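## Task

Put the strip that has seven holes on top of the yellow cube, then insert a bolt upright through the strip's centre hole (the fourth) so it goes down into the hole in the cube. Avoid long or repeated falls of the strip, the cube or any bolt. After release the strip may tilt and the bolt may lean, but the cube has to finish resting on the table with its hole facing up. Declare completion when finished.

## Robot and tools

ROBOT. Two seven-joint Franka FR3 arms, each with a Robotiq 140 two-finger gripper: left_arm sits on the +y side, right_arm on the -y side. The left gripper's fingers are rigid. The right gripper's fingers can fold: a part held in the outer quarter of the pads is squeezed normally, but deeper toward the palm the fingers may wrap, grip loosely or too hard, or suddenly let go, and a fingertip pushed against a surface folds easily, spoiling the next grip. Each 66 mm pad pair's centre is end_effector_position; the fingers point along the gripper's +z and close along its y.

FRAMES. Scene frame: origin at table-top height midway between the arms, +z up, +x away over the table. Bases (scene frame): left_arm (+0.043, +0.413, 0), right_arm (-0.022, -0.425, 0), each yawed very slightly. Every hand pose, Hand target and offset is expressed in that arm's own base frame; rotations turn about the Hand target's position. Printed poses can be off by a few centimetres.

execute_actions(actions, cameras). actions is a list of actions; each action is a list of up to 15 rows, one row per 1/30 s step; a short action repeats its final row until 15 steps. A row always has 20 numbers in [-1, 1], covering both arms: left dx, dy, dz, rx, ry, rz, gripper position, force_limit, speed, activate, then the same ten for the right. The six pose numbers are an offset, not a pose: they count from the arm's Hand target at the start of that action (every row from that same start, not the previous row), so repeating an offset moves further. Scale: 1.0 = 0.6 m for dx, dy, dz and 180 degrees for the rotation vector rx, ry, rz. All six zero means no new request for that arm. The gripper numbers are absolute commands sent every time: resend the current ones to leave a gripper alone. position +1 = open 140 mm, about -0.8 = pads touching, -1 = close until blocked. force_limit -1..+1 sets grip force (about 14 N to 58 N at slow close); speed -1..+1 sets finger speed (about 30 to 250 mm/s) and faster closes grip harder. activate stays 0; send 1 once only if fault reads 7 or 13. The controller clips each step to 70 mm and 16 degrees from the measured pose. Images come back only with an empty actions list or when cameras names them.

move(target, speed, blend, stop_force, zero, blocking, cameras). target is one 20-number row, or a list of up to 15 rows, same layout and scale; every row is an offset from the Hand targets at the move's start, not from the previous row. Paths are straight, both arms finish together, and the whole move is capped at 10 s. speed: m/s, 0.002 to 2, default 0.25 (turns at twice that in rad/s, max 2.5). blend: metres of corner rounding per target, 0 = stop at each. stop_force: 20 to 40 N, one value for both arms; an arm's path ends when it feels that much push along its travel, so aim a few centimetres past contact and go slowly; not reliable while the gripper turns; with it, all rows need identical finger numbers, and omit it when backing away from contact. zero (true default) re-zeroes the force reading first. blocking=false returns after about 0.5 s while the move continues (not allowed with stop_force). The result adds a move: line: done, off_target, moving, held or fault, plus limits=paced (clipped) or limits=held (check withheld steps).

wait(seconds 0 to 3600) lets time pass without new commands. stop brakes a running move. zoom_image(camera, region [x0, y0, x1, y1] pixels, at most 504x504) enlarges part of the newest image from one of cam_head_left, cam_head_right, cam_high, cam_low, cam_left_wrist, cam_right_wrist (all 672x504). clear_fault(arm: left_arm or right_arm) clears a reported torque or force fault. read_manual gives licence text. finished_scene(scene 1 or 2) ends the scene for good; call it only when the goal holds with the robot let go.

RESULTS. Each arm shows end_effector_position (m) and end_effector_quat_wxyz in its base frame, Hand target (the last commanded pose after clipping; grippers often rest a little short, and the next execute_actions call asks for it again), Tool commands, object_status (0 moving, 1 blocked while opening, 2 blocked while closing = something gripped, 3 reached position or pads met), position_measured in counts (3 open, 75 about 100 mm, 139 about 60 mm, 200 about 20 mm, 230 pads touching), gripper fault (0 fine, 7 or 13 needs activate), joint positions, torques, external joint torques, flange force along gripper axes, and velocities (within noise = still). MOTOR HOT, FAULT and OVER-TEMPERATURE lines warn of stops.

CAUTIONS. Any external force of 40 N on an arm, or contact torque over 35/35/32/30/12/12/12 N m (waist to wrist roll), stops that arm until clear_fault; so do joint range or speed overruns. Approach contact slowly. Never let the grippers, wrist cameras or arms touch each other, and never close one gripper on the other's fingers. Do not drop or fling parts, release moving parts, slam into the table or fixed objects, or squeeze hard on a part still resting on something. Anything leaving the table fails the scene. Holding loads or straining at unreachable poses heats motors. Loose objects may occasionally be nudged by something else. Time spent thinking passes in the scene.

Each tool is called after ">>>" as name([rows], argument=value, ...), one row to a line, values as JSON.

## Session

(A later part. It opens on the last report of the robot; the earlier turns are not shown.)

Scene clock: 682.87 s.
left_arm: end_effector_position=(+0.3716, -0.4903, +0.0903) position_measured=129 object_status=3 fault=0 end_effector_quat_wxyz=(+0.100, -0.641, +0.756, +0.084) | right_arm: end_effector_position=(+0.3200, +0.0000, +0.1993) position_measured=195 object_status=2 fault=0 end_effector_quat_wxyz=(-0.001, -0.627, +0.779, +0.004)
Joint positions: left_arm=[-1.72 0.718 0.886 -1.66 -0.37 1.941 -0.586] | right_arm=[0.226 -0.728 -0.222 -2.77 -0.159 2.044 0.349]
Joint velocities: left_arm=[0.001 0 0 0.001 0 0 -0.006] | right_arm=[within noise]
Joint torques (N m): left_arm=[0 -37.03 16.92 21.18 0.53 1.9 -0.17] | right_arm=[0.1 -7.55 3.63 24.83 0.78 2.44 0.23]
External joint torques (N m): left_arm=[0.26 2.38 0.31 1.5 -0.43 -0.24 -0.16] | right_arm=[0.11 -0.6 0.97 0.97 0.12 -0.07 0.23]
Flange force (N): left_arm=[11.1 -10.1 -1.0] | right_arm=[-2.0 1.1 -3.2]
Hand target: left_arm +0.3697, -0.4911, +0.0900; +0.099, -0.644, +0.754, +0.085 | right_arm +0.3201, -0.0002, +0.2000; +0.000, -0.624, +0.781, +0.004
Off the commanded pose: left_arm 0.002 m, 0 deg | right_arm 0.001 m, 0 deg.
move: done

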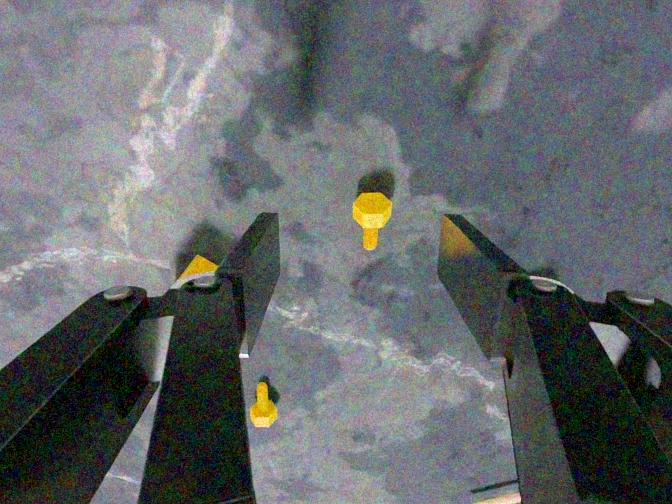

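>>> move(target=[-0.0115,0.0018,-0.0417,0,0,0,0,-0.5,-1,0,0,0,0,0,0,0,-1,-0.5,-1,0], speed=0.1, cameras=["cam_left_wrist"])

>>> zoom_image(camera="cam_left_wrist", region=[260, 150, 460, 300])

Scene clock: 696.23 s.
left_arm: end_effector_position=(+0.3630, -0.4882, +0.0654) position_measured=129 object_status=3 fault=0 end_effector_quat_wxyz=(+0.101, -0.642, +0.755, +0.088) | right_arm: end_effector_position=(+0.3200, +0.0000, +0.1993) position_measured=195 object_status=2 fault=0 end_effector_quat_wxyz=(-0.001, -0.627, +0.779, +0.004)
Joint positions: left_arm=[-1.723 0.739 0.865 -1.692 -0.387 1.982 -0.591] | right_arm=[0.226 -0.728 -0.222 -2.77 -0.159 2.044 0.349]
Joint velocities: left_arm=[-0.001 0 -0.001 0 -0.001 0.005 -0.003] | right_arm=[within noise]
Joint torques (N m): left_arm=[0.21 -37.83 16.79 20.16 0.44 2.36 -0.02] | right_arm=[0.06 -7.54 3.57 24.83 0.78 2.45 0.25]
External joint torques (N m): left_arm=[0.44 1.94 -0.06 0.91 -0.47 0.22 -0.02] | right_arm=[0.09 -0.67 0.97 1.05 0.12 -0.04 0.25]
Flange force (N): left_arm=[8.0 -7.5 1.4] | right_arm=[-2.0 1.1 -3.3]
Hand target: left_arm +0.3628, -0.4900, +0.0649; +0.099, -0.644, +0.754, +0.085 | right_arm +0.3201, -0.0002, +0.2000; +0.000, -0.624, +0.781, +0.004
Off the commanded pose: left_arm 0.002 m, 0 deg | right_arm 0.001 m, 0 deg.
move: done

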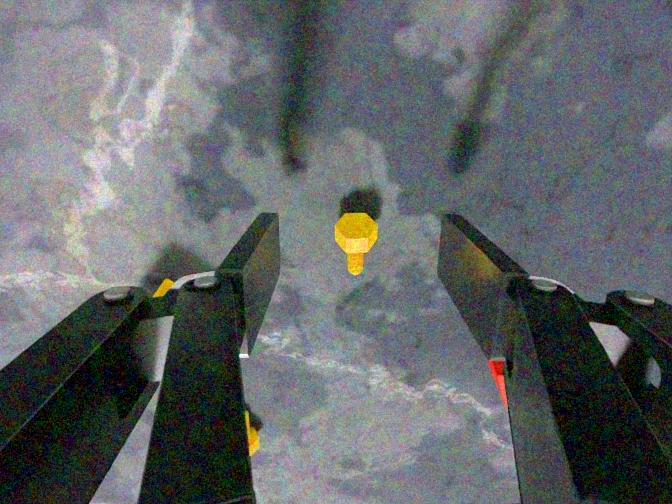

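Scaled by 2.520 from the camera's image (finer frame: 960x720).

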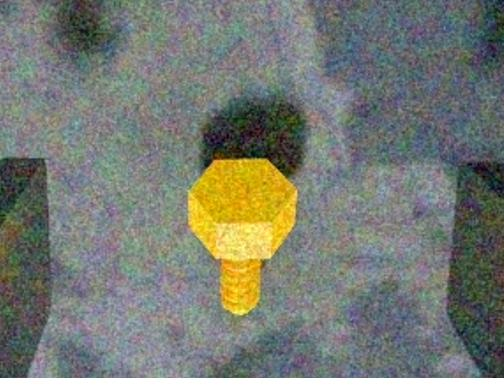

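>>> move(target=[0,0,-0.05,0,0,0,0,-0.5,-1,0,0,0,0,0,0,0,-1,-0.5,-1,0], speed=0.012, stop_force=20, cameras=["cam_left_wrist"])

Scene clock: 705.67 s.
left_arm: end_effector_position=(+0.3619, -0.4896, +0.0397) position_measured=129 object_status=3 fault=0 end_effector_quat_wxyz=(+0.100, -0.642, +0.755, +0.087) | right_arm: end_effector_position=(+0.3200, +0.0000, +0.1993) position_measured=195 object_status=2 fault=0 end_effector_quat_wxyz=(-0.001, -0.627, +0.779, +0.004)
Joint positions: left_arm=[-1.705 0.772 0.833 -1.7 -0.407 2.026 -0.592] | right_arm=[0.226 -0.728 -0.222 -2.77 -0.159 2.044 0.349]
Joint torques (N m): left_arm=[1.91 -33.95 14.4 17.82 -0.19 3.31 0.07] | right_arm=[0.05 -7.53 3.62 24.85 0.79 2.44 0.24]
External joint torques (N m): left_arm=[2.08 6.73 -2.68 -0.86 -1.05 1.17 0.08] | right_arm=[0.09 -0.64 1 1.02 0.13 -0.06 0.24]
Flange force (N): left_arm=[15.5 -14.8 13.4] | right_arm=[-2.1 1.1 -3.3]
Hand target: left_arm +0.3628, -0.4900, +0.0349; +0.099, -0.644, +0.754, +0.085 | right_arm +0.3201, -0.0002, +0.2000; +0.000, -0.624, +0.781, +0.004
Off the commanded pose: left_arm 0.005 m, 0 deg | right_arm 0.001 m, 0 deg.
move: off_target (left_arm)

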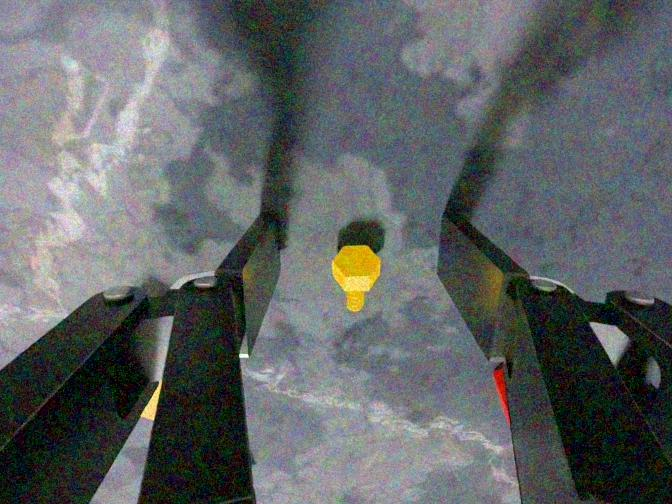

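>>> move(target=[0,0.0075,0.0155,-0.0384,0.0061,0,0,-0.5,-1,0,0,0,0,0,0,0,-1,-0.5,-1,0], speed=0.04, cameras=["cam_left_wrist"])

Scene clock: 722.87 s.
left_arm: end_effector_position=(+0.3619, -0.4843, +0.0435) position_measured=129 object_status=3 fault=0 end_effector_quat_wxyz=(+0.055, -0.649, +0.758, +0.048) | right_arm: end_effector_position=(+0.3200, +0.0000, +0.1993) position_measured=195 object_status=2 fault=0 end_effector_quat_wxyz=(-0.001, -0.627, +0.779, +0.004)
Joint positions: left_arm=[-1.7 0.655 0.818 -1.849 -0.441 2.167 -0.537] | right_arm=[0.226 -0.728 -0.222 -2.77 -0.159 2.044 0.349]
Joint velocities: left_arm=[0.001 0 0 0 0 0.004 0.005] | right_arm=[within noise]
Joint torques (N m): left_arm=[0.64 -36.26 14.54 19.94 0.39 2.67 0.29] | right_arm=[0.06 -7.56 3.57 24.82 0.79 2.44 0.22]
External joint torques (N m): left_arm=[0.94 1.13 -0.15 0.68 -0.28 0.3 0.29] | right_arm=[0.05 -0.66 0.91 0.99 0.12 -0.07 0.21]
Flange force (N): left_arm=[4.8 -6.6 3.0] | right_arm=[-1.8 1.2 -3.3]
Hand target: left_arm +0.3628, -0.4855, +0.0442; +0.053, -0.648, +0.759, +0.046 | right_arm +0.3201, -0.0002, +0.2000; +0.000, -0.624, +0.781, +0.004
Off the commanded pose: left_arm 0.002 m, 0 deg | right_arm 0.001 m, 0 deg.
move: done

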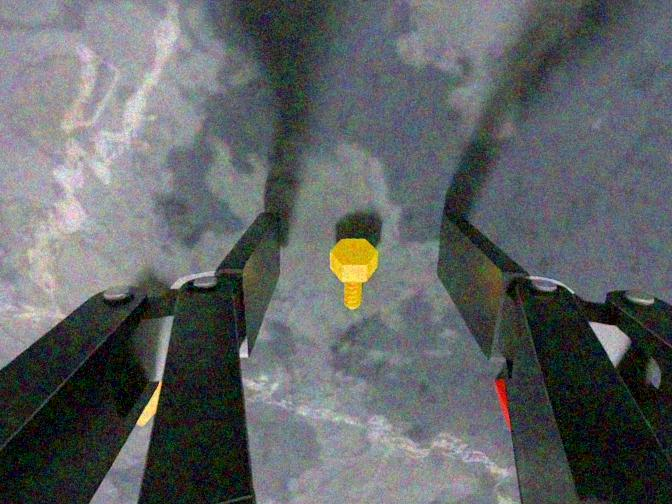

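>>> move(target=[0.0037,-0.0006,0.0014,0,0,0,0,-0.5,-1,0,0,0,0,0,0,0,-1,-0.5,-1,0], speed=0.04)

>>> move(target=[0,0,0,0,0,0,-1,-0.5,-1,0,0,0,0,0,0,0,-1,-0.5,-1,0])

>>> wait(seconds=1, cameras=["cam_left_wrist"])

Scene clock: 729.40 s.
left_arm: end_effector_position=(+0.3643, -0.4845, +0.0440) position_measured=129 object_status=3 fault=0 end_effector_quat_wxyz=(+0.054, -0.649, +0.758, +0.047) | right_arm: end_effector_position=(+0.3200, +0.0000, +0.1993) position_measured=195 object_status=2 fault=0 end_effector_quat_wxyz=(-0.001, -0.627, +0.779, +0.004)
Joint positions: left_arm=[-1.693 0.655 0.815 -1.846 -0.441 2.167 -0.534] | right_arm=[0.226 -0.728 -0.222 -2.77 -0.159 2.044 0.349]
Joint torques (N m): left_arm=[0.77 -35.71 13.59 20.76 0.51 2.38 0.32] | right_arm=[0.1 -7.55 3.59 24.79 0.78 2.43 0.24]
External joint torques (N m): left_arm=[0.76 1.82 -1.33 1.51 -0.18 0 0.32] | right_arm=[0.14 -0.67 0.97 1.01 0.12 -0.06 0.23]
Flange force (N): left_arm=[10.2 -11.0 3.8] | right_arm=[-2.0 1.2 -3.3]
Hand target: left_arm +0.3650, -0.4859, +0.0451; +0.053, -0.648, +0.759, +0.046 | right_arm +0.3201, -0.0002, +0.2000; +0.000, -0.624, +0.781, +0.004
Off the commanded pose: left_arm 0.002 m, 0 deg | right_arm 0.001 m, 0 deg.
move: done

Scene clock: 731.17 s.
left_arm: end_effector_position=(+0.3642, -0.4845, +0.0439) position_measured=202 object_status=0 fault=0 end_effector_quat_wxyz=(+0.054, -0.649, +0.758, +0.047) | right_arm: end_effector_position=(+0.3200, +0.0000, +0.1993) position_measured=195 object_status=2 fault=0 end_effector_quat_wxyz=(-0.001, -0.627, +0.779, +0.004)
Joint positions: left_arm=[-1.692 0.655 0.814 -1.845 -0.441 2.167 -0.534] | right_arm=[0.226 -0.728 -0.222 -2.77 -0.159 2.044 0.349]
Joint torques (N m): left_arm=[0.59 -35.83 14.44 20.64 0.49 2.4 0.33] | right_arm=[0.08 -7.57 3.62 24.84 0.78 2.44 0.22]
External joint torques (N m): left_arm=[0.92 1.76 -0.23 1.28 -0.18 0.01 0.33] | right_arm=[0.09 -0.65 0.98 0.99 0.12 -0.06 0.21]
Flange force (N): left_arm=[8.2 -9.9 2.9] | right_arm=[-1.9 1.2 -3.3]
Hand target: left_arm +0.3650, -0.4859, +0.0451; +0.053, -0.648, +0.759, +0.046 | right_arm +0.3201, -0.0002, +0.2000; +0.000, -0.624, +0.781, +0.004
Off the commanded pose: left_arm 0.002 m, 0 deg | right_arm 0.001 m, 0 deg.
move: done

Scene clock: 732.17 s.
left_arm: end_effector_position=(+0.3642, -0.4845, +0.0439) position_measured=202 object_status=2 fault=0 end_effector_quat_wxyz=(+0.054, -0.649, +0.758, +0.047) | right_arm: end_effector_position=(+0.3200, +0.0000, +0.1993) position_measured=195 object_status=2 fault=0 end_effector_quat_wxyz=(-0.001, -0.627, +0.779, +0.004)
Joint positions: left_arm=[-1.692 0.655 0.814 -1.845 -0.441 2.167 -0.534] | right_arm=[0.226 -0.728 -0.222 -2.77 -0.159 2.044 0.349]
Joint torques (N m): left_arm=[0.63 -35.87 14.49 20.67 0.5 2.4 0.28] | right_arm=[0.07 -7.56 3.63 24.81 0.78 2.44 0.26]
External joint torques (N m): left_arm=[0.9 1.63 -0.17 1.38 -0.18 0.02 0.29] | right_arm=[0.11 -0.69 1.03 0.97 0.12 -0.06 0.26]
Flange force (N): left_arm=[8.2 -9.8 2.5] | right_arm=[-2.1 1.4 -3.3]
Hand target: left_arm +0.3650, -0.4859, +0.0451; +0.053, -0.648, +0.759, +0.046 | right_arm +0.3201, -0.0002, +0.2000; +0.000, -0.624, +0.781, +0.004
Tool commands: left_gripper/position=-1.0 left_gripper/force_limit=-0.5 left_gripper/speed=-1.0 left_gripper/activate=+0.0 right_gripper/position=-1.0 right_gripper/force_limit=-0.5 right_gripper/speed=-1.0 right_gripper/activate=+0.0
Off the commanded pose: left_arm 0.002 m, 0 deg | right_arm 0.001 m, 0 deg.
wait: 1.00 s; at rest by 0.17 s

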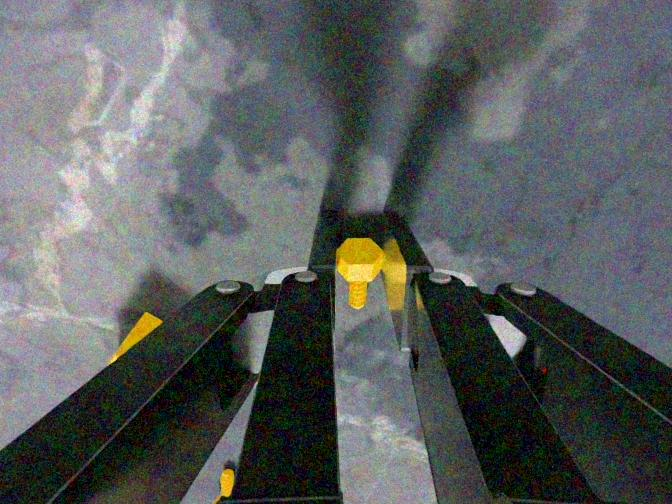

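>>> move([
  [0,0,0.15,0,0,0,-1,-0.5,-1,0,0,0,0,0,0,0,-1,-0.5,-1,0],
  [0.075,-0.09,0.34,0,0,0,-1,-0.5,-1,0,0,0,0,0,0,0,-1,-0.5,-1,0],
  [0.353,0.21,0.34,0,0,0.119,-1,-0.5,-1,0,0,0,0,0,0,0,-1,-0.5,-1,0],
  [0.508,0.613,0.34,0,0,0.239,-1,-0.5,-1,0,0,0,0,0,0,0,-1,-0.5,-1,0],
], speed=[0.12,0.25,0.3,0.3], blend=[0.03,0.04,0.08,0], cameras=["cam_left_wrist"])

Scene clock: 757.80 s.
left_arm: end_effector_position=(+0.6706, -0.1181, +0.2490) position_measured=202 object_status=2 fault=0 end_effector_quat_wxyz=(-0.034, +0.881, -0.468, -0.061) | right_arm: end_effector_position=(+0.3200, +0.0000, +0.1993) position_measured=195 object_status=2 fault=0 end_effector_quat_wxyz=(-0.001, -0.627, +0.779, +0.004)
Joint positions: left_arm=[-0.831 0.734 0.971 -1.207 -0.468 1.591 -0.546] | right_arm=[0.226 -0.728 -0.222 -2.77 -0.159 2.044 0.349]
Joint velocities: left_arm=[0.004 -0.001 -0.004 0 -0.002 -0.001 0.002] | right_arm=[within noise]
Joint torques (N m): left_arm=[0.94 -41.56 15.8 21.78 0.91 2.16 0.24] | right_arm=[0.06 -7.57 3.57 24.82 0.79 2.44 0.24]
External joint torques (N m): left_arm=[1.1 1.77 -0.05 1.58 -0.16 -0.24 0.24] | right_arm=[0.07 -0.73 0.93 1.02 0.13 -0.06 0.24]
Flange force (N): left_arm=[14.9 -17.4 -7.5] | right_arm=[-1.8 1.4 -3.4]
Hand target: left_arm +0.6698, -0.1181, +0.2491; -0.033, +0.881, -0.468, -0.062 | right_arm +0.3201, -0.0002, +0.2000; +0.000, -0.624, +0.781, +0.004
Off the commanded pose: left_arm 0.001 m, 0 deg | right_arm 0.001 m, 0 deg.
move: done

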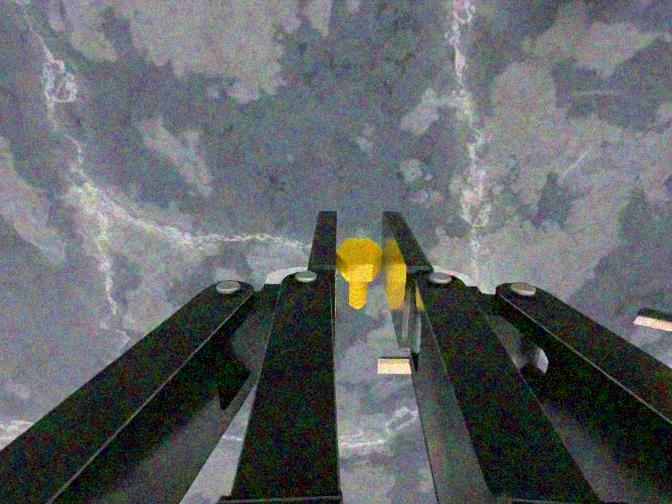

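>>> move([
  [-0.427,0.075,0,0,0,0,-1,-0.5,-1,0,0,0,0,0,0,0,-1,-0.5,-1,0],
  [-0.523,-0.175,0,0,0,-0.119,-1,-0.5,-1,0,0,0,0,0,0,0,-1,-0.5,-1,0],
  [-0.695,-0.362,0,0,0,-0.239,-1,-0.5,-1,0,0,0,0,0,0,0,-1,-0.5,-1,0],
], speed=0.3, blend=[0.03,0.06,0])

Scene clock: 766.07 s.
left_arm: end_effector_position=(+0.2533, -0.3328, +0.2486) position_measured=202 object_status=2 fault=0 end_effector_quat_wxyz=(+0.056, -0.650, +0.757, +0.047) | right_arm: end_effector_position=(+0.3200, +0.0000, +0.1993) position_measured=195 object_status=2 fault=0 end_effector_quat_wxyz=(-0.001, -0.627, +0.779, +0.004)
Joint positions: left_arm=[-1.664 -0.388 0.609 -2.306 0.316 1.846 -1.06] | right_arm=[0.226 -0.728 -0.222 -2.77 -0.159 2.044 0.349]
Joint velocities: left_arm=[-0.001 0 0 0 0.001 0 0.005] | right_arm=[within noise]
Joint torques (N m): left_arm=[0.06 -12.57 -6.35 25.38 0.43 2.5 0.28] | right_arm=[0.07 -7.53 3.6 24.88 0.79 2.44 0.22]
External joint torques (N m): left_arm=[0.12 0.59 0.45 1.7 -0.44 0.24 0.29] | right_arm=[0.1 -0.57 0.98 1 0.13 -0.07 0.22]
Flange force (N): left_arm=[5.6 -6.1 -2.9] | right_arm=[-2.1 0.9 -3.2]
Hand target: left_arm +0.2528, -0.3353, +0.2491; +0.053, -0.648, +0.759, +0.046 | right_arm +0.3201, -0.0002, +0.2000; +0.000, -0.624, +0.781, +0.004
Off the commanded pose: left_arm 0.003 m, 0 deg | right_arm 0.001 m, 0 deg.
move: done

>>> move([
  [0.262,-0.348,0,0,0,0,-1,-0.5,-1,0,0,0,0,0,0,0,-1,-0.5,-1,0],
  [0.54,-0.05,0,0,0,0.119,-1,-0.5,-1,0,0,0,0,0,0,0,-1,-0.5,-1,0],
  [0.695,0.362,0,0,0,0.239,-1,-0.5,-1,0,0,0,0,0,0,0,-1,-0.5,-1,0],
], speed=0.3, blend=[0.03,0.06,0])

Scene clock: 779.97 s.
left_arm: end_effector_position=(+0.6706, -0.1180, +0.2492) position_measured=202 object_status=2 fault=0 end_effector_quat_wxyz=(-0.034, +0.882, -0.467, -0.061) | right_arm: end_effector_position=(+0.3200, +0.0000, +0.1993) position_measured=195 object_status=2 fault=0 end_effector_quat_wxyz=(-0.001, -0.627, +0.779, +0.004)
Joint positions: left_arm=[-0.731 0.654 0.778 -1.216 -0.328 1.626 -0.614] | right_arm=[0.226 -0.728 -0.222 -2.77 -0.159 2.044 0.349]
Joint torques (N m): left_arm=[0.59 -42.66 12.07 23.67 0.88 2.15 0.3] | right_arm=[0.05 -7.54 3.58 24.82 0.78 2.44 0.24]
External joint torques (N m): left_arm=[0.73 1.97 -0.39 1.62 -0.17 -0.24 0.31] | right_arm=[0.04 -0.72 0.93 1.05 0.11 -0.05 0.24]
Flange force (N): left_arm=[15.6 -17.3 -7.5] | right_arm=[-1.8 1.3 -3.4]
Hand target: left_arm +0.6698, -0.1181, +0.2491; -0.033, +0.881, -0.468, -0.062 | right_arm +0.3201, -0.0002, +0.2000; +0.000, -0.624, +0.781, +0.004
Off the commanded pose: left_arm 0.001 m, 0 deg | right_arm 0.001 m, 0 deg.
move: done

>>> move([
  [0.012,0.297,0,0,0,0.083,-1,-0.5,-1,0,0,0,0,0,0,0,-1,-0.5,-1,0],
  [-0.42,0.258,0,0,0,0.083,-1,-0.5,-1,0,0,0,0,0,0,0,-1,-0.5,-1,0],
  [-0.51,-0.153,0,0,0,-0.111,-1,-0.5,-1,0,0,0,0,0,0,0,-1,-0.5,-1,0],
  [-0.82,-0.437,0,0,0,-0.306,-1,-0.5,-1,0,0,0,0,0,0,0,-1,-0.5,-1,0],
  [-0.693,-0.71,0,0,0,-0.306,-1,-0.5,-1,0,0,0,0,0,0,0,-1,-0.5,-1,0],
  [-0.41,-0.647,0,0,0,-0.222,-1,-0.5,-1,0,0,0,0,0,0,0,-1,-0.5,-1,0],
], speed=0.35, blend=[0.03,0.03,0.06,0.03,0.03,0])

Scene clock: 796.73 s.
left_arm: end_effector_position=(+0.4249, -0.5067, +0.2497) position_measured=202 object_status=2 fault=0 end_effector_quat_wxyz=(+0.054, -0.670, +0.739, +0.045) | right_arm: end_effector_position=(+0.3200, +0.0000, +0.1993) position_measured=195 object_status=2 fault=0 end_effector_quat_wxyz=(-0.001, -0.627, +0.779, +0.004)
Joint positions: left_arm=[-1.182 0.469 0.348 -1.355 -0.05 1.707 -0.754] | right_arm=[0.226 -0.728 -0.222 -2.77 -0.159 2.044 0.349]
Joint velocities: left_arm=[0.002 0 0 0 0.001 -0.004 0.006] | right_arm=[within noise]
Joint torques (N m): left_arm=[0.59 -42.68 4.67 25.9 0.71 2.09 0.32] | right_arm=[0.07 -7.55 3.6 24.83 0.78 2.44 0.23]
External joint torques (N m): left_arm=[0.9 2.55 -0.2 1.62 -0.27 -0.28 0.32] | right_arm=[0.06 -0.56 0.94 0.93 0.12 -0.08 0.22]
Flange force (N): left_arm=[14.5 -16.2 -6.5] | right_arm=[-1.9 1.0 -3.1]
Hand target: left_arm +0.4238, -0.5063, +0.2491; +0.052, -0.668, +0.741, +0.047 | right_arm +0.3201, -0.0002, +0.2000; +0.000, -0.624, +0.781, +0.004
Off the commanded pose: left_arm 0.001 m, 0 deg | right_arm 0.001 m, 0 deg.
move: done

>>> move([
  [0.01,0.09,0,0,0,0.269,-1,-0.5,-1,0,0,0,0,0,0,0,-1,-0.5,-1,0],
  [0.063,0.15,-0.15,-0.4168,-0.138,0.2263,-1,-0.5,-1,0,0,0,0,0,0,0,-1,-0.5,-1,0],
  [0.063,0.15,-0.198,-0.4168,-0.138,0.2263,-1,-0.5,-1,0,0,0,0,0,0,0,-1,-0.5,-1,0],
], speed=0.25, blend=[0.02,0.01,0], cameras=["cam_left_wrist","cam_low","cam_high"])

Scene clock: 833.77 s.
left_arm: end_effector_position=(+0.4599, -0.4170, +0.1286) position_measured=202 object_status=2 fault=0 end_effector_quat_wxyz=(+0.227, +0.754, -0.336, +0.516) | right_arm: end_effector_position=(+0.3200, +0.0000, +0.1993) position_measured=195 object_status=2 fault=0 end_effector_quat_wxyz=(-0.001, -0.627, +0.779, +0.004)
Joint positions: left_arm=[-1.049 0.636 0.423 -2.624 0.216 4.456 -1.807] | right_arm=[0.226 -0.728 -0.222 -2.77 -0.159 2.044 0.349]
Joint velocities: left_arm=[0.001 0 -0.002 0.001 0 0.005 -0.002] | right_arm=[within noise]
Joint torques (N m): left_arm=[0.46 -29.54 6.03 8.81 -1.26 3.68 -0.11] | right_arm=[0.04 -7.54 3.6 24.86 0.78 2.45 0.23]
External joint torques (N m): left_arm=[0.6 2.22 -0.23 1.37 -0.45 0.37 -0.14] | right_arm=[0.01 -0.62 0.93 1 0.12 -0.07 0.23]
Flange force (N): left_arm=[-10.0 -1.9 8.2] | right_arm=[-1.8 1.1 -3.2]
Hand target: left_arm +0.4616, -0.4163, +0.1303; +0.228, +0.754, -0.332, +0.518 | right_arm +0.3201, -0.0002, +0.2000; +0.000, -0.624, +0.781, +0.004
Off the commanded pose: left_arm 0.002 m, 1 deg | right_arm 0.001 m, 0 deg.
move: done
Images, in order (width x height): cam_high 672x504, cam_low 672x504, cam_left_wrist 672x504.

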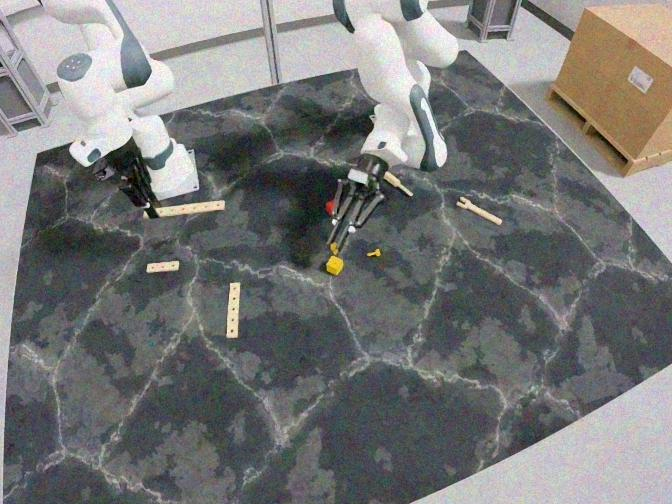

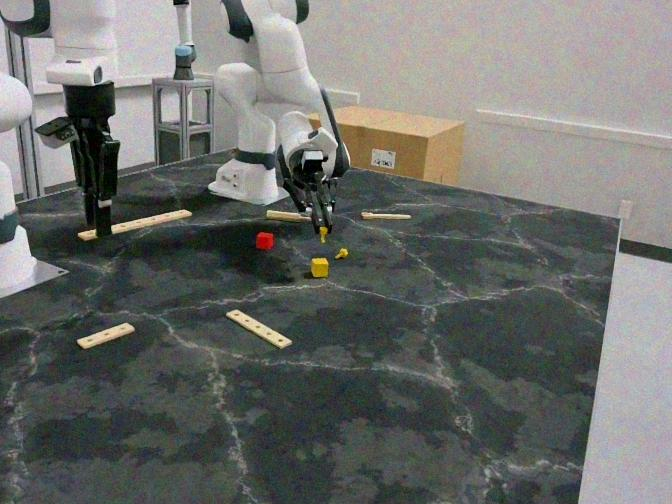

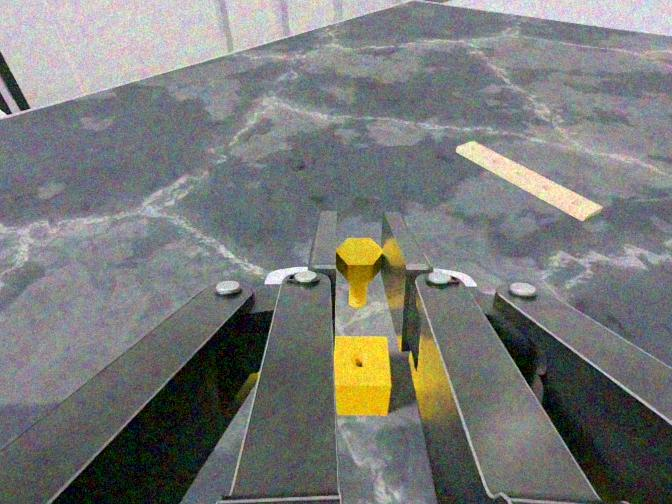

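>>> zoom_image(camera="cam_left_wrist", region=[290, 210, 430, 430])

>>> zoom_image(camera="cam_low", region=[270, 180, 370, 290])

>>> zoom_image(camera="cam_high", region=[290, 200, 390, 290])

Scaled by 2.291 from the camera's image (finer frame: 960x720).

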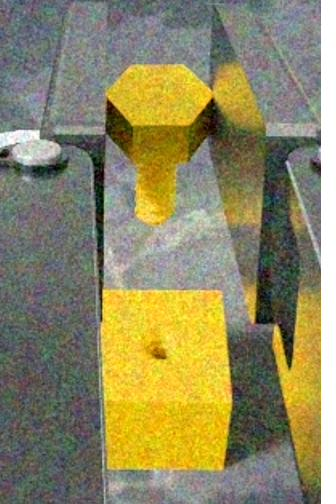

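Scaled by 4.582 from the camera's image (finer frame: 960x720).

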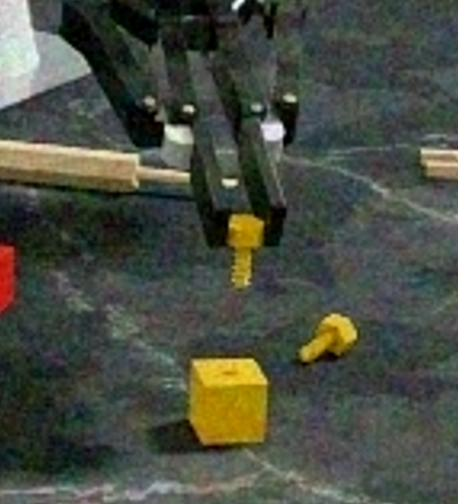

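Scaled by 5.040 from the camera's image (finer frame: 960x720).

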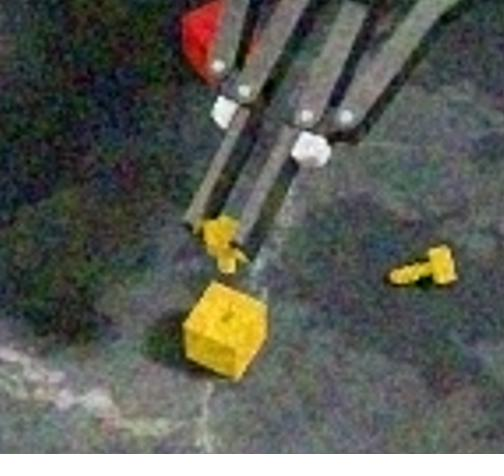

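>>> zoom_image(camera="cam_left_wrist", region=[330, 330, 400, 400])

>>> zoom_image(camera="cam_left_wrist", region=[320, 230, 400, 310])

Scaled by 7.200 from the camera's image (finer frame: 960x720).

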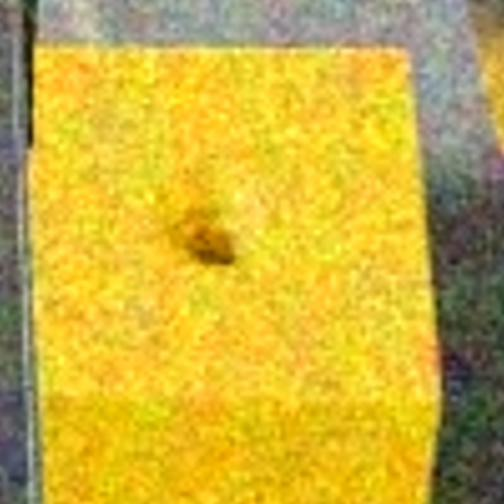

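Scaled by 6.300 from the camera's image (finer frame: 960x720).

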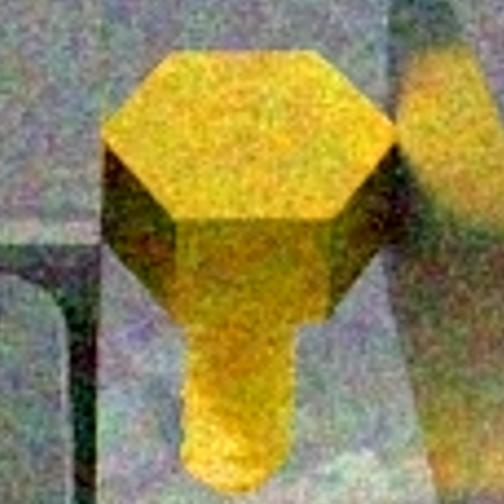

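>>> zoom_image(camera="cam_high", region=[315, 235, 365, 285])

>>> zoom_image(camera="cam_low", region=[300, 220, 350, 285])

Scaled by 10.080 from the camera's image (finer frame: 960x720).

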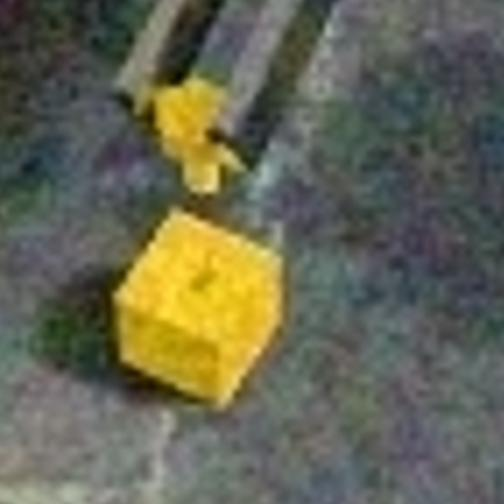

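Scaled by 7.754 from the camera's image (finer frame: 960x720).

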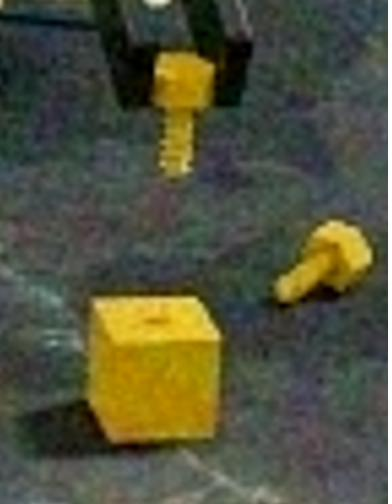

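>>> move([
  [0,0,0.067,0,0,0,-1,-0.5,-1,0,-0.033,0.333,0,0,0,-0.08,-1,-0.5,-1,0],
  [0,0,0.067,0,0,0,-1,-0.5,-1,0,0.24,0.58,-0.08,0,0,-0.194,-1,-0.5,-1,0],
], speed=0.2, blend=[0.04,0], cameras=["cam_left_wrist","cam_right_wrist","cam_low","cam_high"])

Scene clock: 898.07 s.
left_arm: end_effector_position=(+0.4630, -0.4155, +0.1713) position_measured=202 object_status=2 fault=0 end_effector_quat_wxyz=(+0.228, +0.754, -0.329, +0.520) | right_arm: end_effector_position=(+0.4638, +0.3483, +0.1522) position_measured=195 object_status=2 fault=0 end_effector_quat_wxyz=(+0.001, -0.364, +0.931, +0.005)
Joint positions: left_arm=[-1.075 0.487 0.467 -2.679 0.245 4.373 -1.799] | right_arm=[0.25 0.175 0.404 -2.044 -0.075 2.209 1.519]
Joint velocities: left_arm=[within noise] | right_arm=[0.001 0.001 0.001 0.001 -0.001 0.001 0.006]
Joint torques (N m): left_arm=[0.07 -28.28 5.66 10.18 -0.61 3.07 0.33] | right_arm=[0.64 -34.06 2.78 23.97 0.33 2.38 0.2]
External joint torques (N m): left_arm=[0.28 1.17 0.51 0.68 0.1 -0.23 0.3] | right_arm=[0.53 -0.16 0.33 0.98 -0.33 -0.05 0.2]
Flange force (N): left_arm=[-3.0 -2.4 4.3] | right_arm=[-4.3 0.8 -1.0]
Hand target: left_arm +0.4616, -0.4163, +0.1705; +0.228, +0.754, -0.332, +0.518 | right_arm +0.4641, +0.3478, +0.1520; +0.001, -0.361, +0.933, +0.004
Off the commanded pose: left_arm 0.002 m, 0 deg | right_arm 0.001 m, 0 deg.
move: done
Images, in order (width x height): cam_high 672x504, cam_low 672x504, cam_left_wrist 672x504, cam_right_wrist 672x504.

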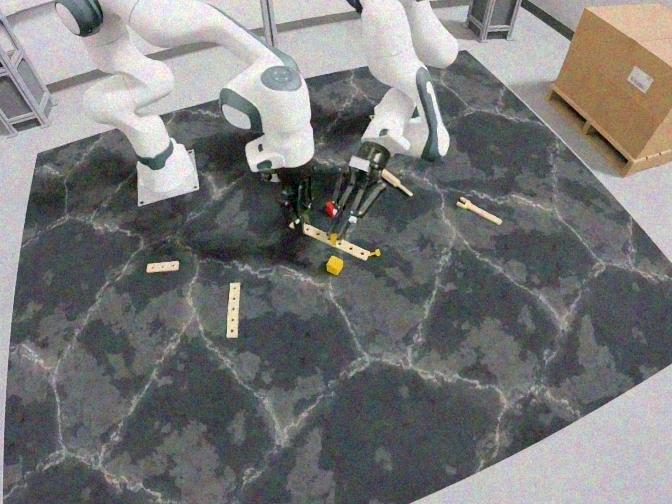

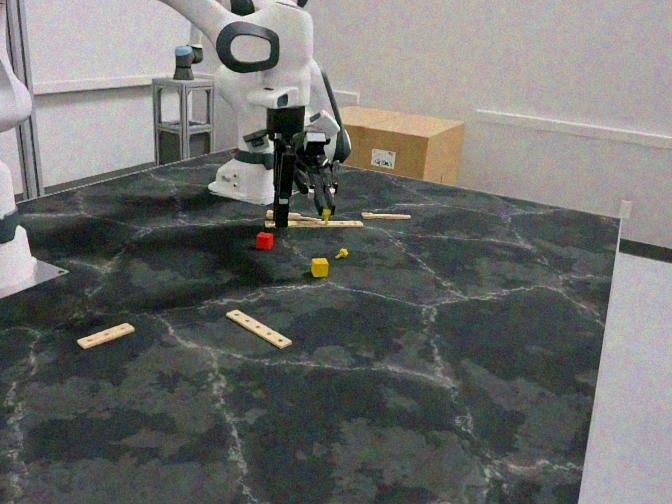

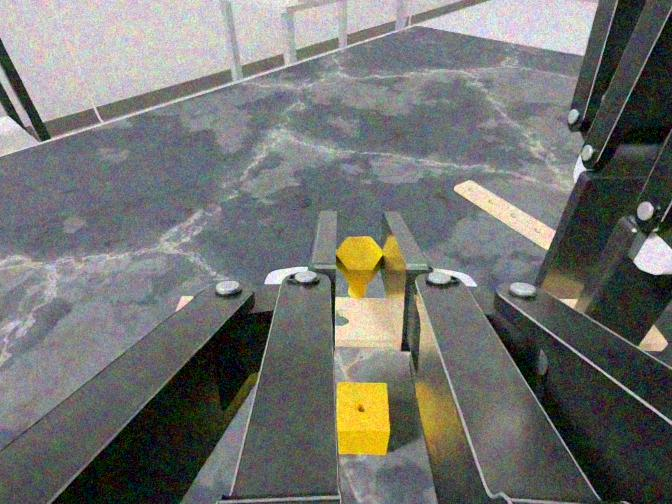

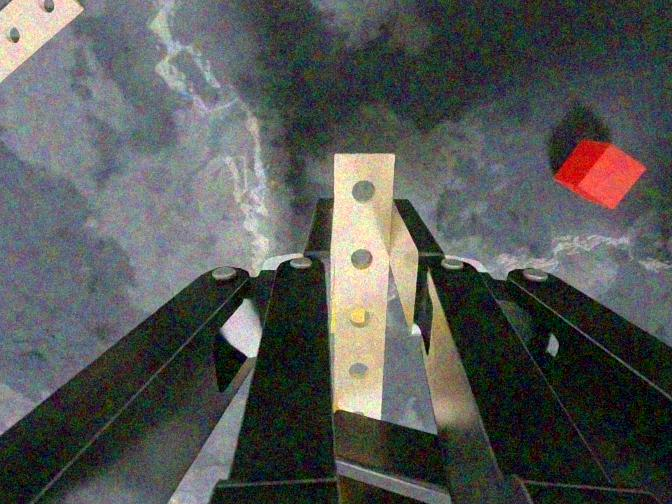

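>>> move(target=[0,0,0.067,0,0,0,-1,-0.5,-1,0,0,0,0,0,0,0,-1,-0.5,-1,0], speed=0.12, cameras=["cam_left_wrist","cam_right_wrist"])

Scene clock: 906.17 s.
left_arm: end_effector_position=(+0.4632, -0.4154, +0.2115) position_measured=202 object_status=2 fault=0 end_effector_quat_wxyz=(+0.229, +0.755, -0.328, +0.520) | right_arm: end_effector_position=(+0.4638, +0.3482, +0.1522) position_measured=195 object_status=2 fault=0 end_effector_quat_wxyz=(+0.001, -0.363, +0.932, +0.005)
Joint positions: left_arm=[-1.106 0.326 0.511 -2.724 0.277 4.26 -1.776] | right_arm=[0.25 0.175 0.404 -2.044 -0.075 2.209 1.521]
Joint velocities: left_arm=[0 -0.001 0 0 0.001 -0.004 0.003] | right_arm=[within noise]
Joint torques (N m): left_arm=[-0.04 -26.08 4.15 12.5 -0.41 3.08 0.35] | right_arm=[0.61 -34.03 2.81 23.98 0.32 2.38 0.23]
External joint torques (N m): left_arm=[0.11 0.62 0.42 0.7 0.15 -0.22 0.32] | right_arm=[0.55 0.03 0.39 0.86 -0.33 -0.07 0.23]
Flange force (N): left_arm=[-0.8 -1.8 3.2] | right_arm=[-4.4 0.9 -0.6]
Hand target: left_arm +0.4616, -0.4163, +0.2107; +0.228, +0.754, -0.332, +0.518 | right_arm +0.4641, +0.3478, +0.1520; +0.001, -0.361, +0.933, +0.004
Off the commanded pose: left_arm 0.002 m, 1 deg | right_arm 0.001 m, 0 deg.
move: done

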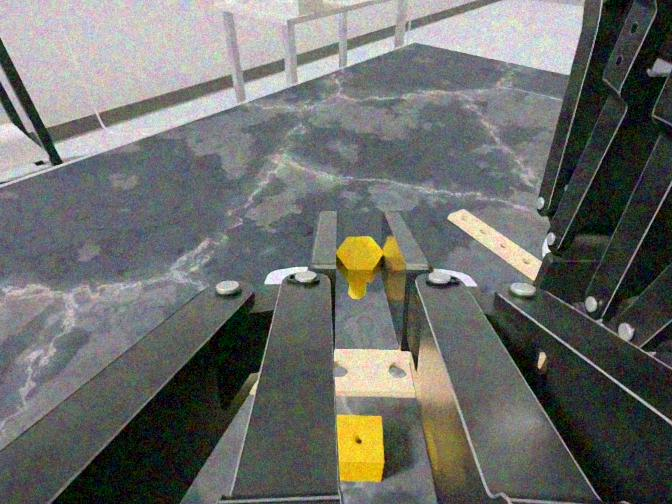

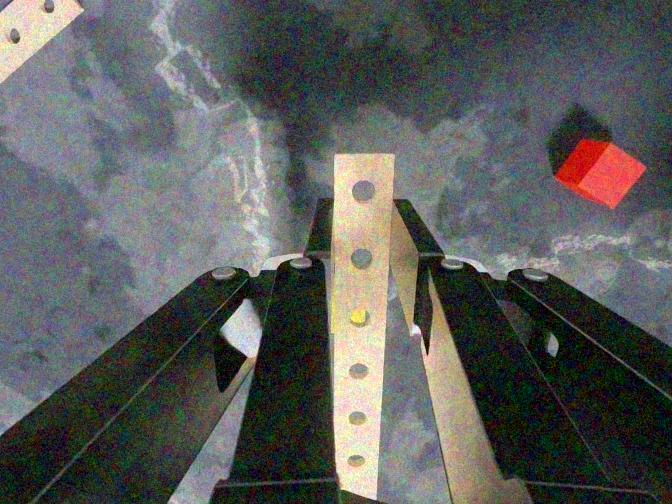

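>>> move(target=[0,0,0,0,0,0,-1,-0.5,-1,0,0.0197,0.018,-0.1142,0,0,0,-1,-0.5,-1,0], speed=0.1, cameras=["cam_left_wrist","cam_right_wrist","cam_high","cam_low"])

>>> zoom_image(camera="cam_left_wrist", region=[320, 350, 430, 504])

>>> zoom_image(camera="cam_low", region=[240, 200, 400, 300])

>>> zoom_image(camera="cam_high", region=[280, 200, 400, 300])

Scene clock: 924.10 s.
left_arm: end_effector_position=(+0.4632, -0.4153, +0.2113) position_measured=202 object_status=2 fault=0 end_effector_quat_wxyz=(+0.228, +0.755, -0.329, +0.520) | right_arm: end_effector_position=(+0.4747, +0.3575, +0.0828) position_measured=195 object_status=2 fault=0 end_effector_quat_wxyz=(-0.001, -0.363, +0.932, +0.004)
Joint positions: left_arm=[-1.106 0.326 0.511 -2.724 0.277 4.26 -1.774] | right_arm=[0.284 0.326 0.373 -2.035 -0.15 2.334 1.57]
Joint velocities: left_arm=[within noise] | right_arm=[-0.001 0 0 0.001 0 0.003 0.006]
Joint torques (N m): left_arm=[0.07 -26.12 3.97 12.54 -0.42 3.09 0.33] | right_arm=[1.05 -38.34 4.06 22.44 0.24 2.78 0.2]
External joint torques (N m): left_arm=[0.14 0.71 0.17 0.66 0.15 -0.23 0.3] | right_arm=[1.18 -0.72 0.11 0.86 -0.34 0.36 0.2]
Flange force (N): left_arm=[-1.3 -1.7 3.6] | right_arm=[-2.3 1.7 -0.1]
Hand target: left_arm +0.4616, -0.4163, +0.2107; +0.228, +0.754, -0.332, +0.518 | right_arm +0.4760, +0.3586, +0.0835; +0.001, -0.361, +0.933, +0.004
Off the commanded pose: left_arm 0.002 m, 0 deg | right_arm 0.002 m, 0 deg.
move: done
Images, in order (width x height): cam_high 672x504, cam_low 672x504, cam_left_wrist 672x504, cam_right_wrist 672x504.

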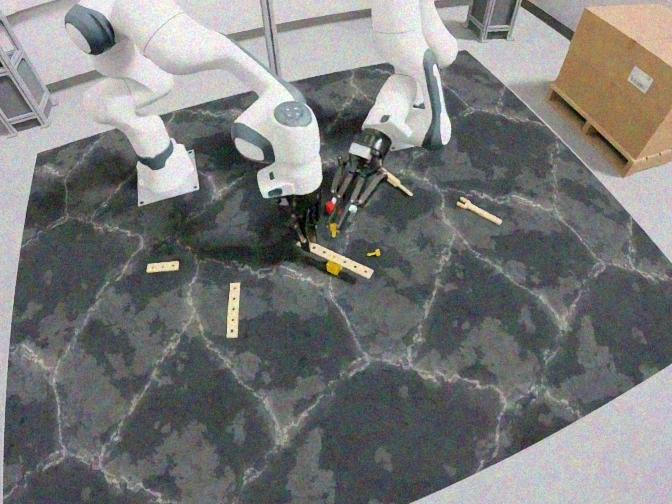

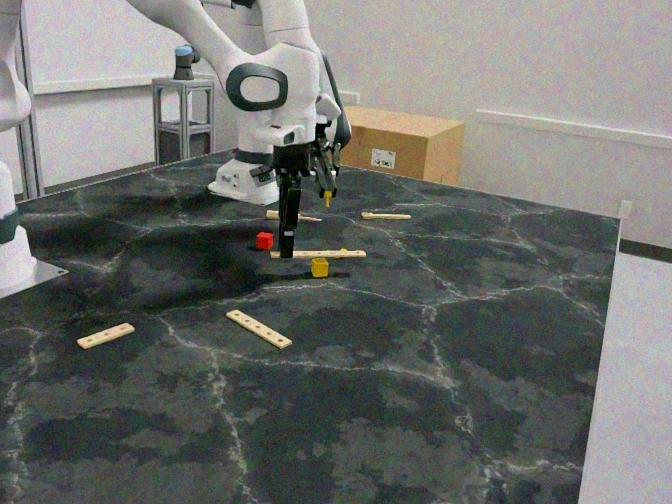

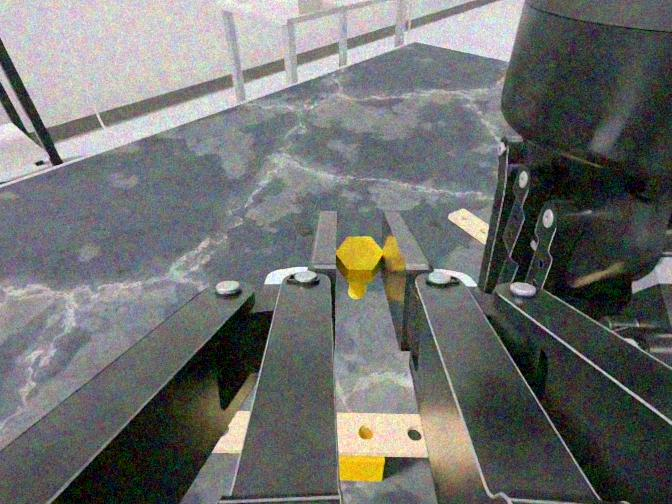

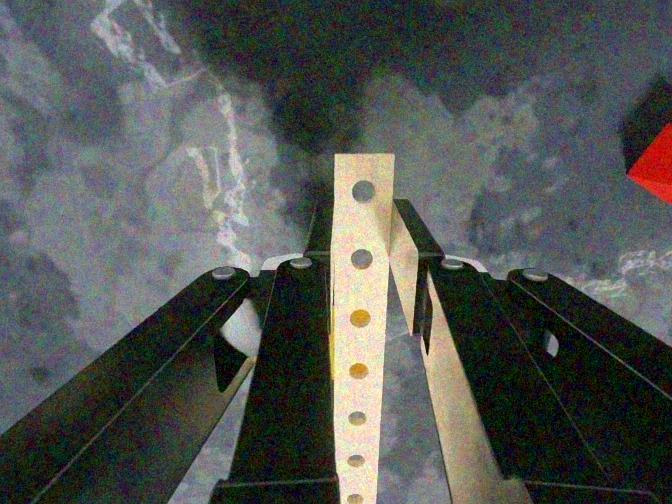

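Scaled by 3.273 from the camera's image (finer frame: 960x720).

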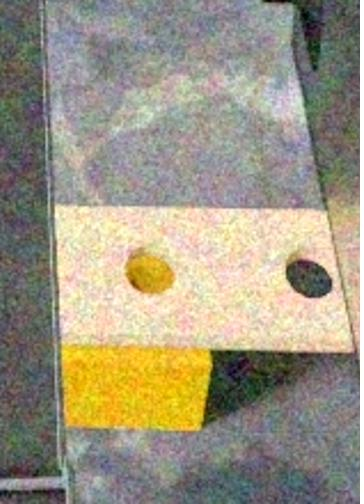

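Scaled by 3.150 from the camera's image (finer frame: 960x720).

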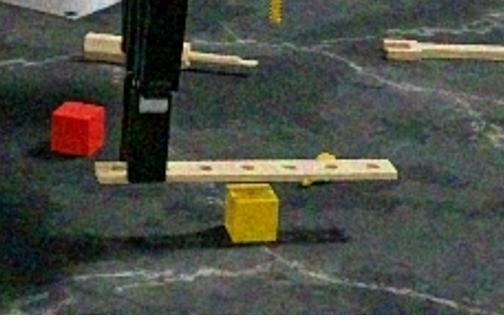

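Scaled by 4.200 from the camera's image (finer frame: 960x720).

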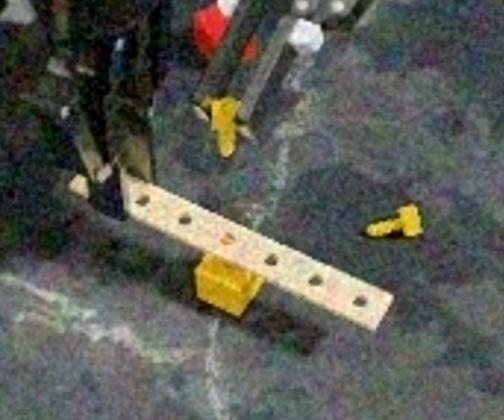

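>>> move(target=[0,0,0,0,0,0,-1,-0.5,-1,0,0.0087,-0.0022,-0.0155,0,0,0,-1,-0.5,-1,0], speed=0.04, cameras=["cam_left_wrist","cam_right_wrist","cam_high","cam_low"])

>>> zoom_image(camera="cam_left_wrist", region=[320, 380, 430, 504])

>>> zoom_image(camera="cam_low", region=[260, 220, 380, 300])

>>> zoom_image(camera="cam_right_wrist", region=[300, 270, 420, 420])

Scene clock: 943.27 s.
left_arm: end_effector_position=(+0.4632, -0.4153, +0.2113) position_measured=202 object_status=2 fault=0 end_effector_quat_wxyz=(+0.228, +0.755, -0.329, +0.520) | right_arm: end_effector_position=(+0.4800, +0.3561, +0.0739) position_measured=195 object_status=2 fault=0 end_effector_quat_wxyz=(-0.001, -0.362, +0.932, +0.004)
Joint positions: left_arm=[-1.106 0.326 0.511 -2.724 0.277 4.26 -1.774] | right_arm=[0.286 0.35 0.364 -2.026 -0.16 2.348 1.572]
Joint velocities: left_arm=[within noise] | right_arm=[0.001 0 0 0.001 -0.002 0.003 -0.001]
Joint torques (N m): left_arm=[0.06 -26.1 3.96 12.49 -0.43 3.08 0.35] | right_arm=[0.8 -38.68 4.7 22.63 0.23 2.7 0.21]
External joint torques (N m): left_arm=[0.09 0.69 0.13 0.66 0.16 -0.23 0.32] | right_arm=[0.8 -0.34 0.43 1.22 -0.35 0.28 0.21]
Flange force (N): left_arm=[-1.1 -1.5 3.5] | right_arm=[-4.5 1.2 0.0]
Hand target: left_arm +0.4616, -0.4163, +0.2107; +0.228, +0.754, -0.332, +0.518 | right_arm +0.4812, +0.3572, +0.0742; +0.001, -0.361, +0.933, +0.004
Off the commanded pose: left_arm 0.002 m, 0 deg | right_arm 0.002 m, 0 deg.
move: done
Images, in order (width x height): cam_high 672x504, cam_low 672x504, cam_left_wrist 672x504, cam_right_wrist 672x504.

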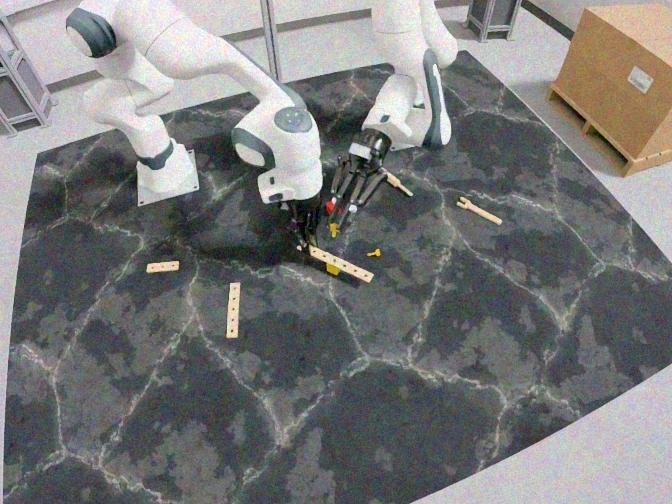

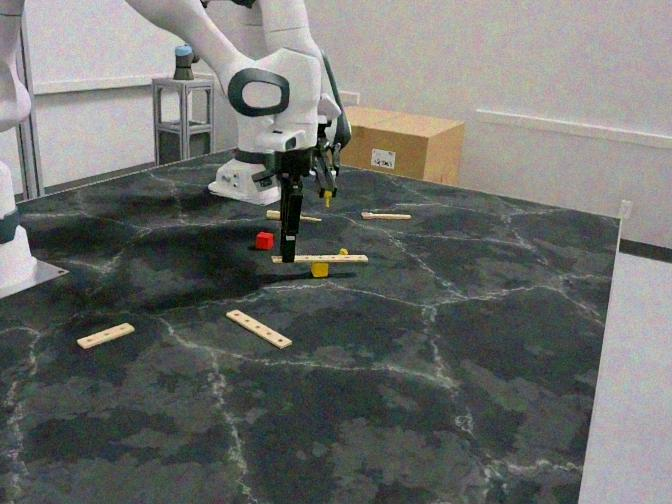

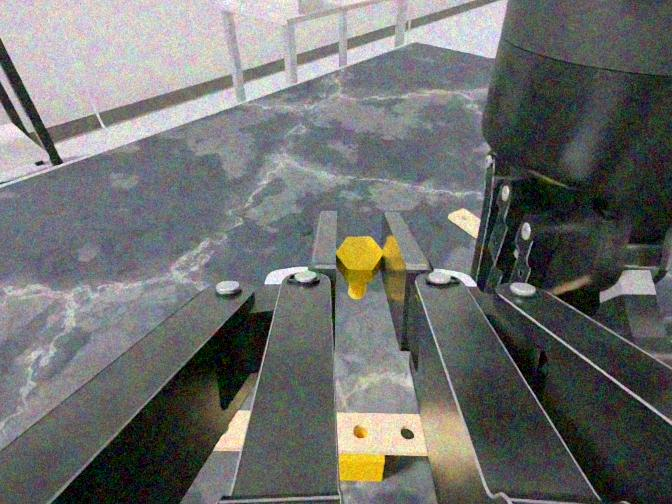

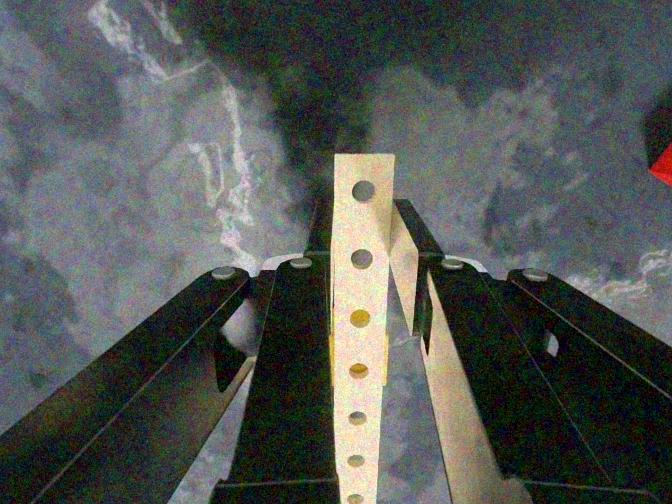

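Scaled by 4.065 from the camera's image (finer frame: 960x720).

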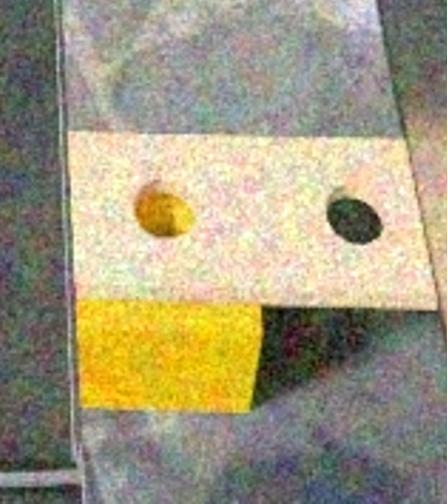

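Scaled by 4.200 from the camera's image (finer frame: 960x720).

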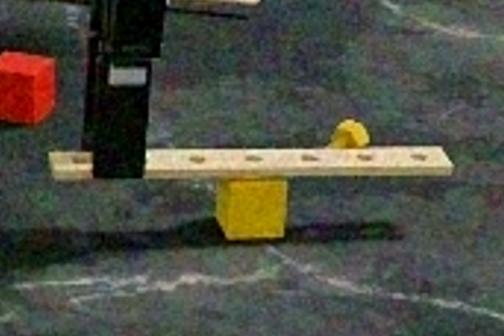

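Scaled by 3.360 from the camera's image (finer frame: 960x720).

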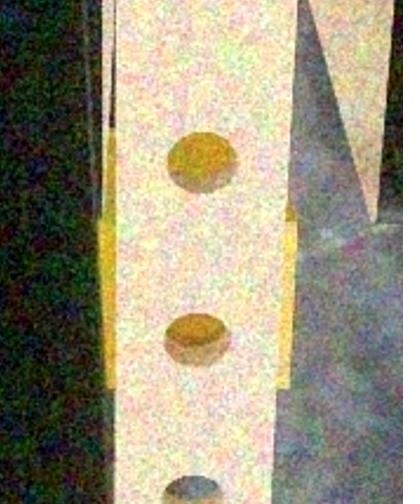

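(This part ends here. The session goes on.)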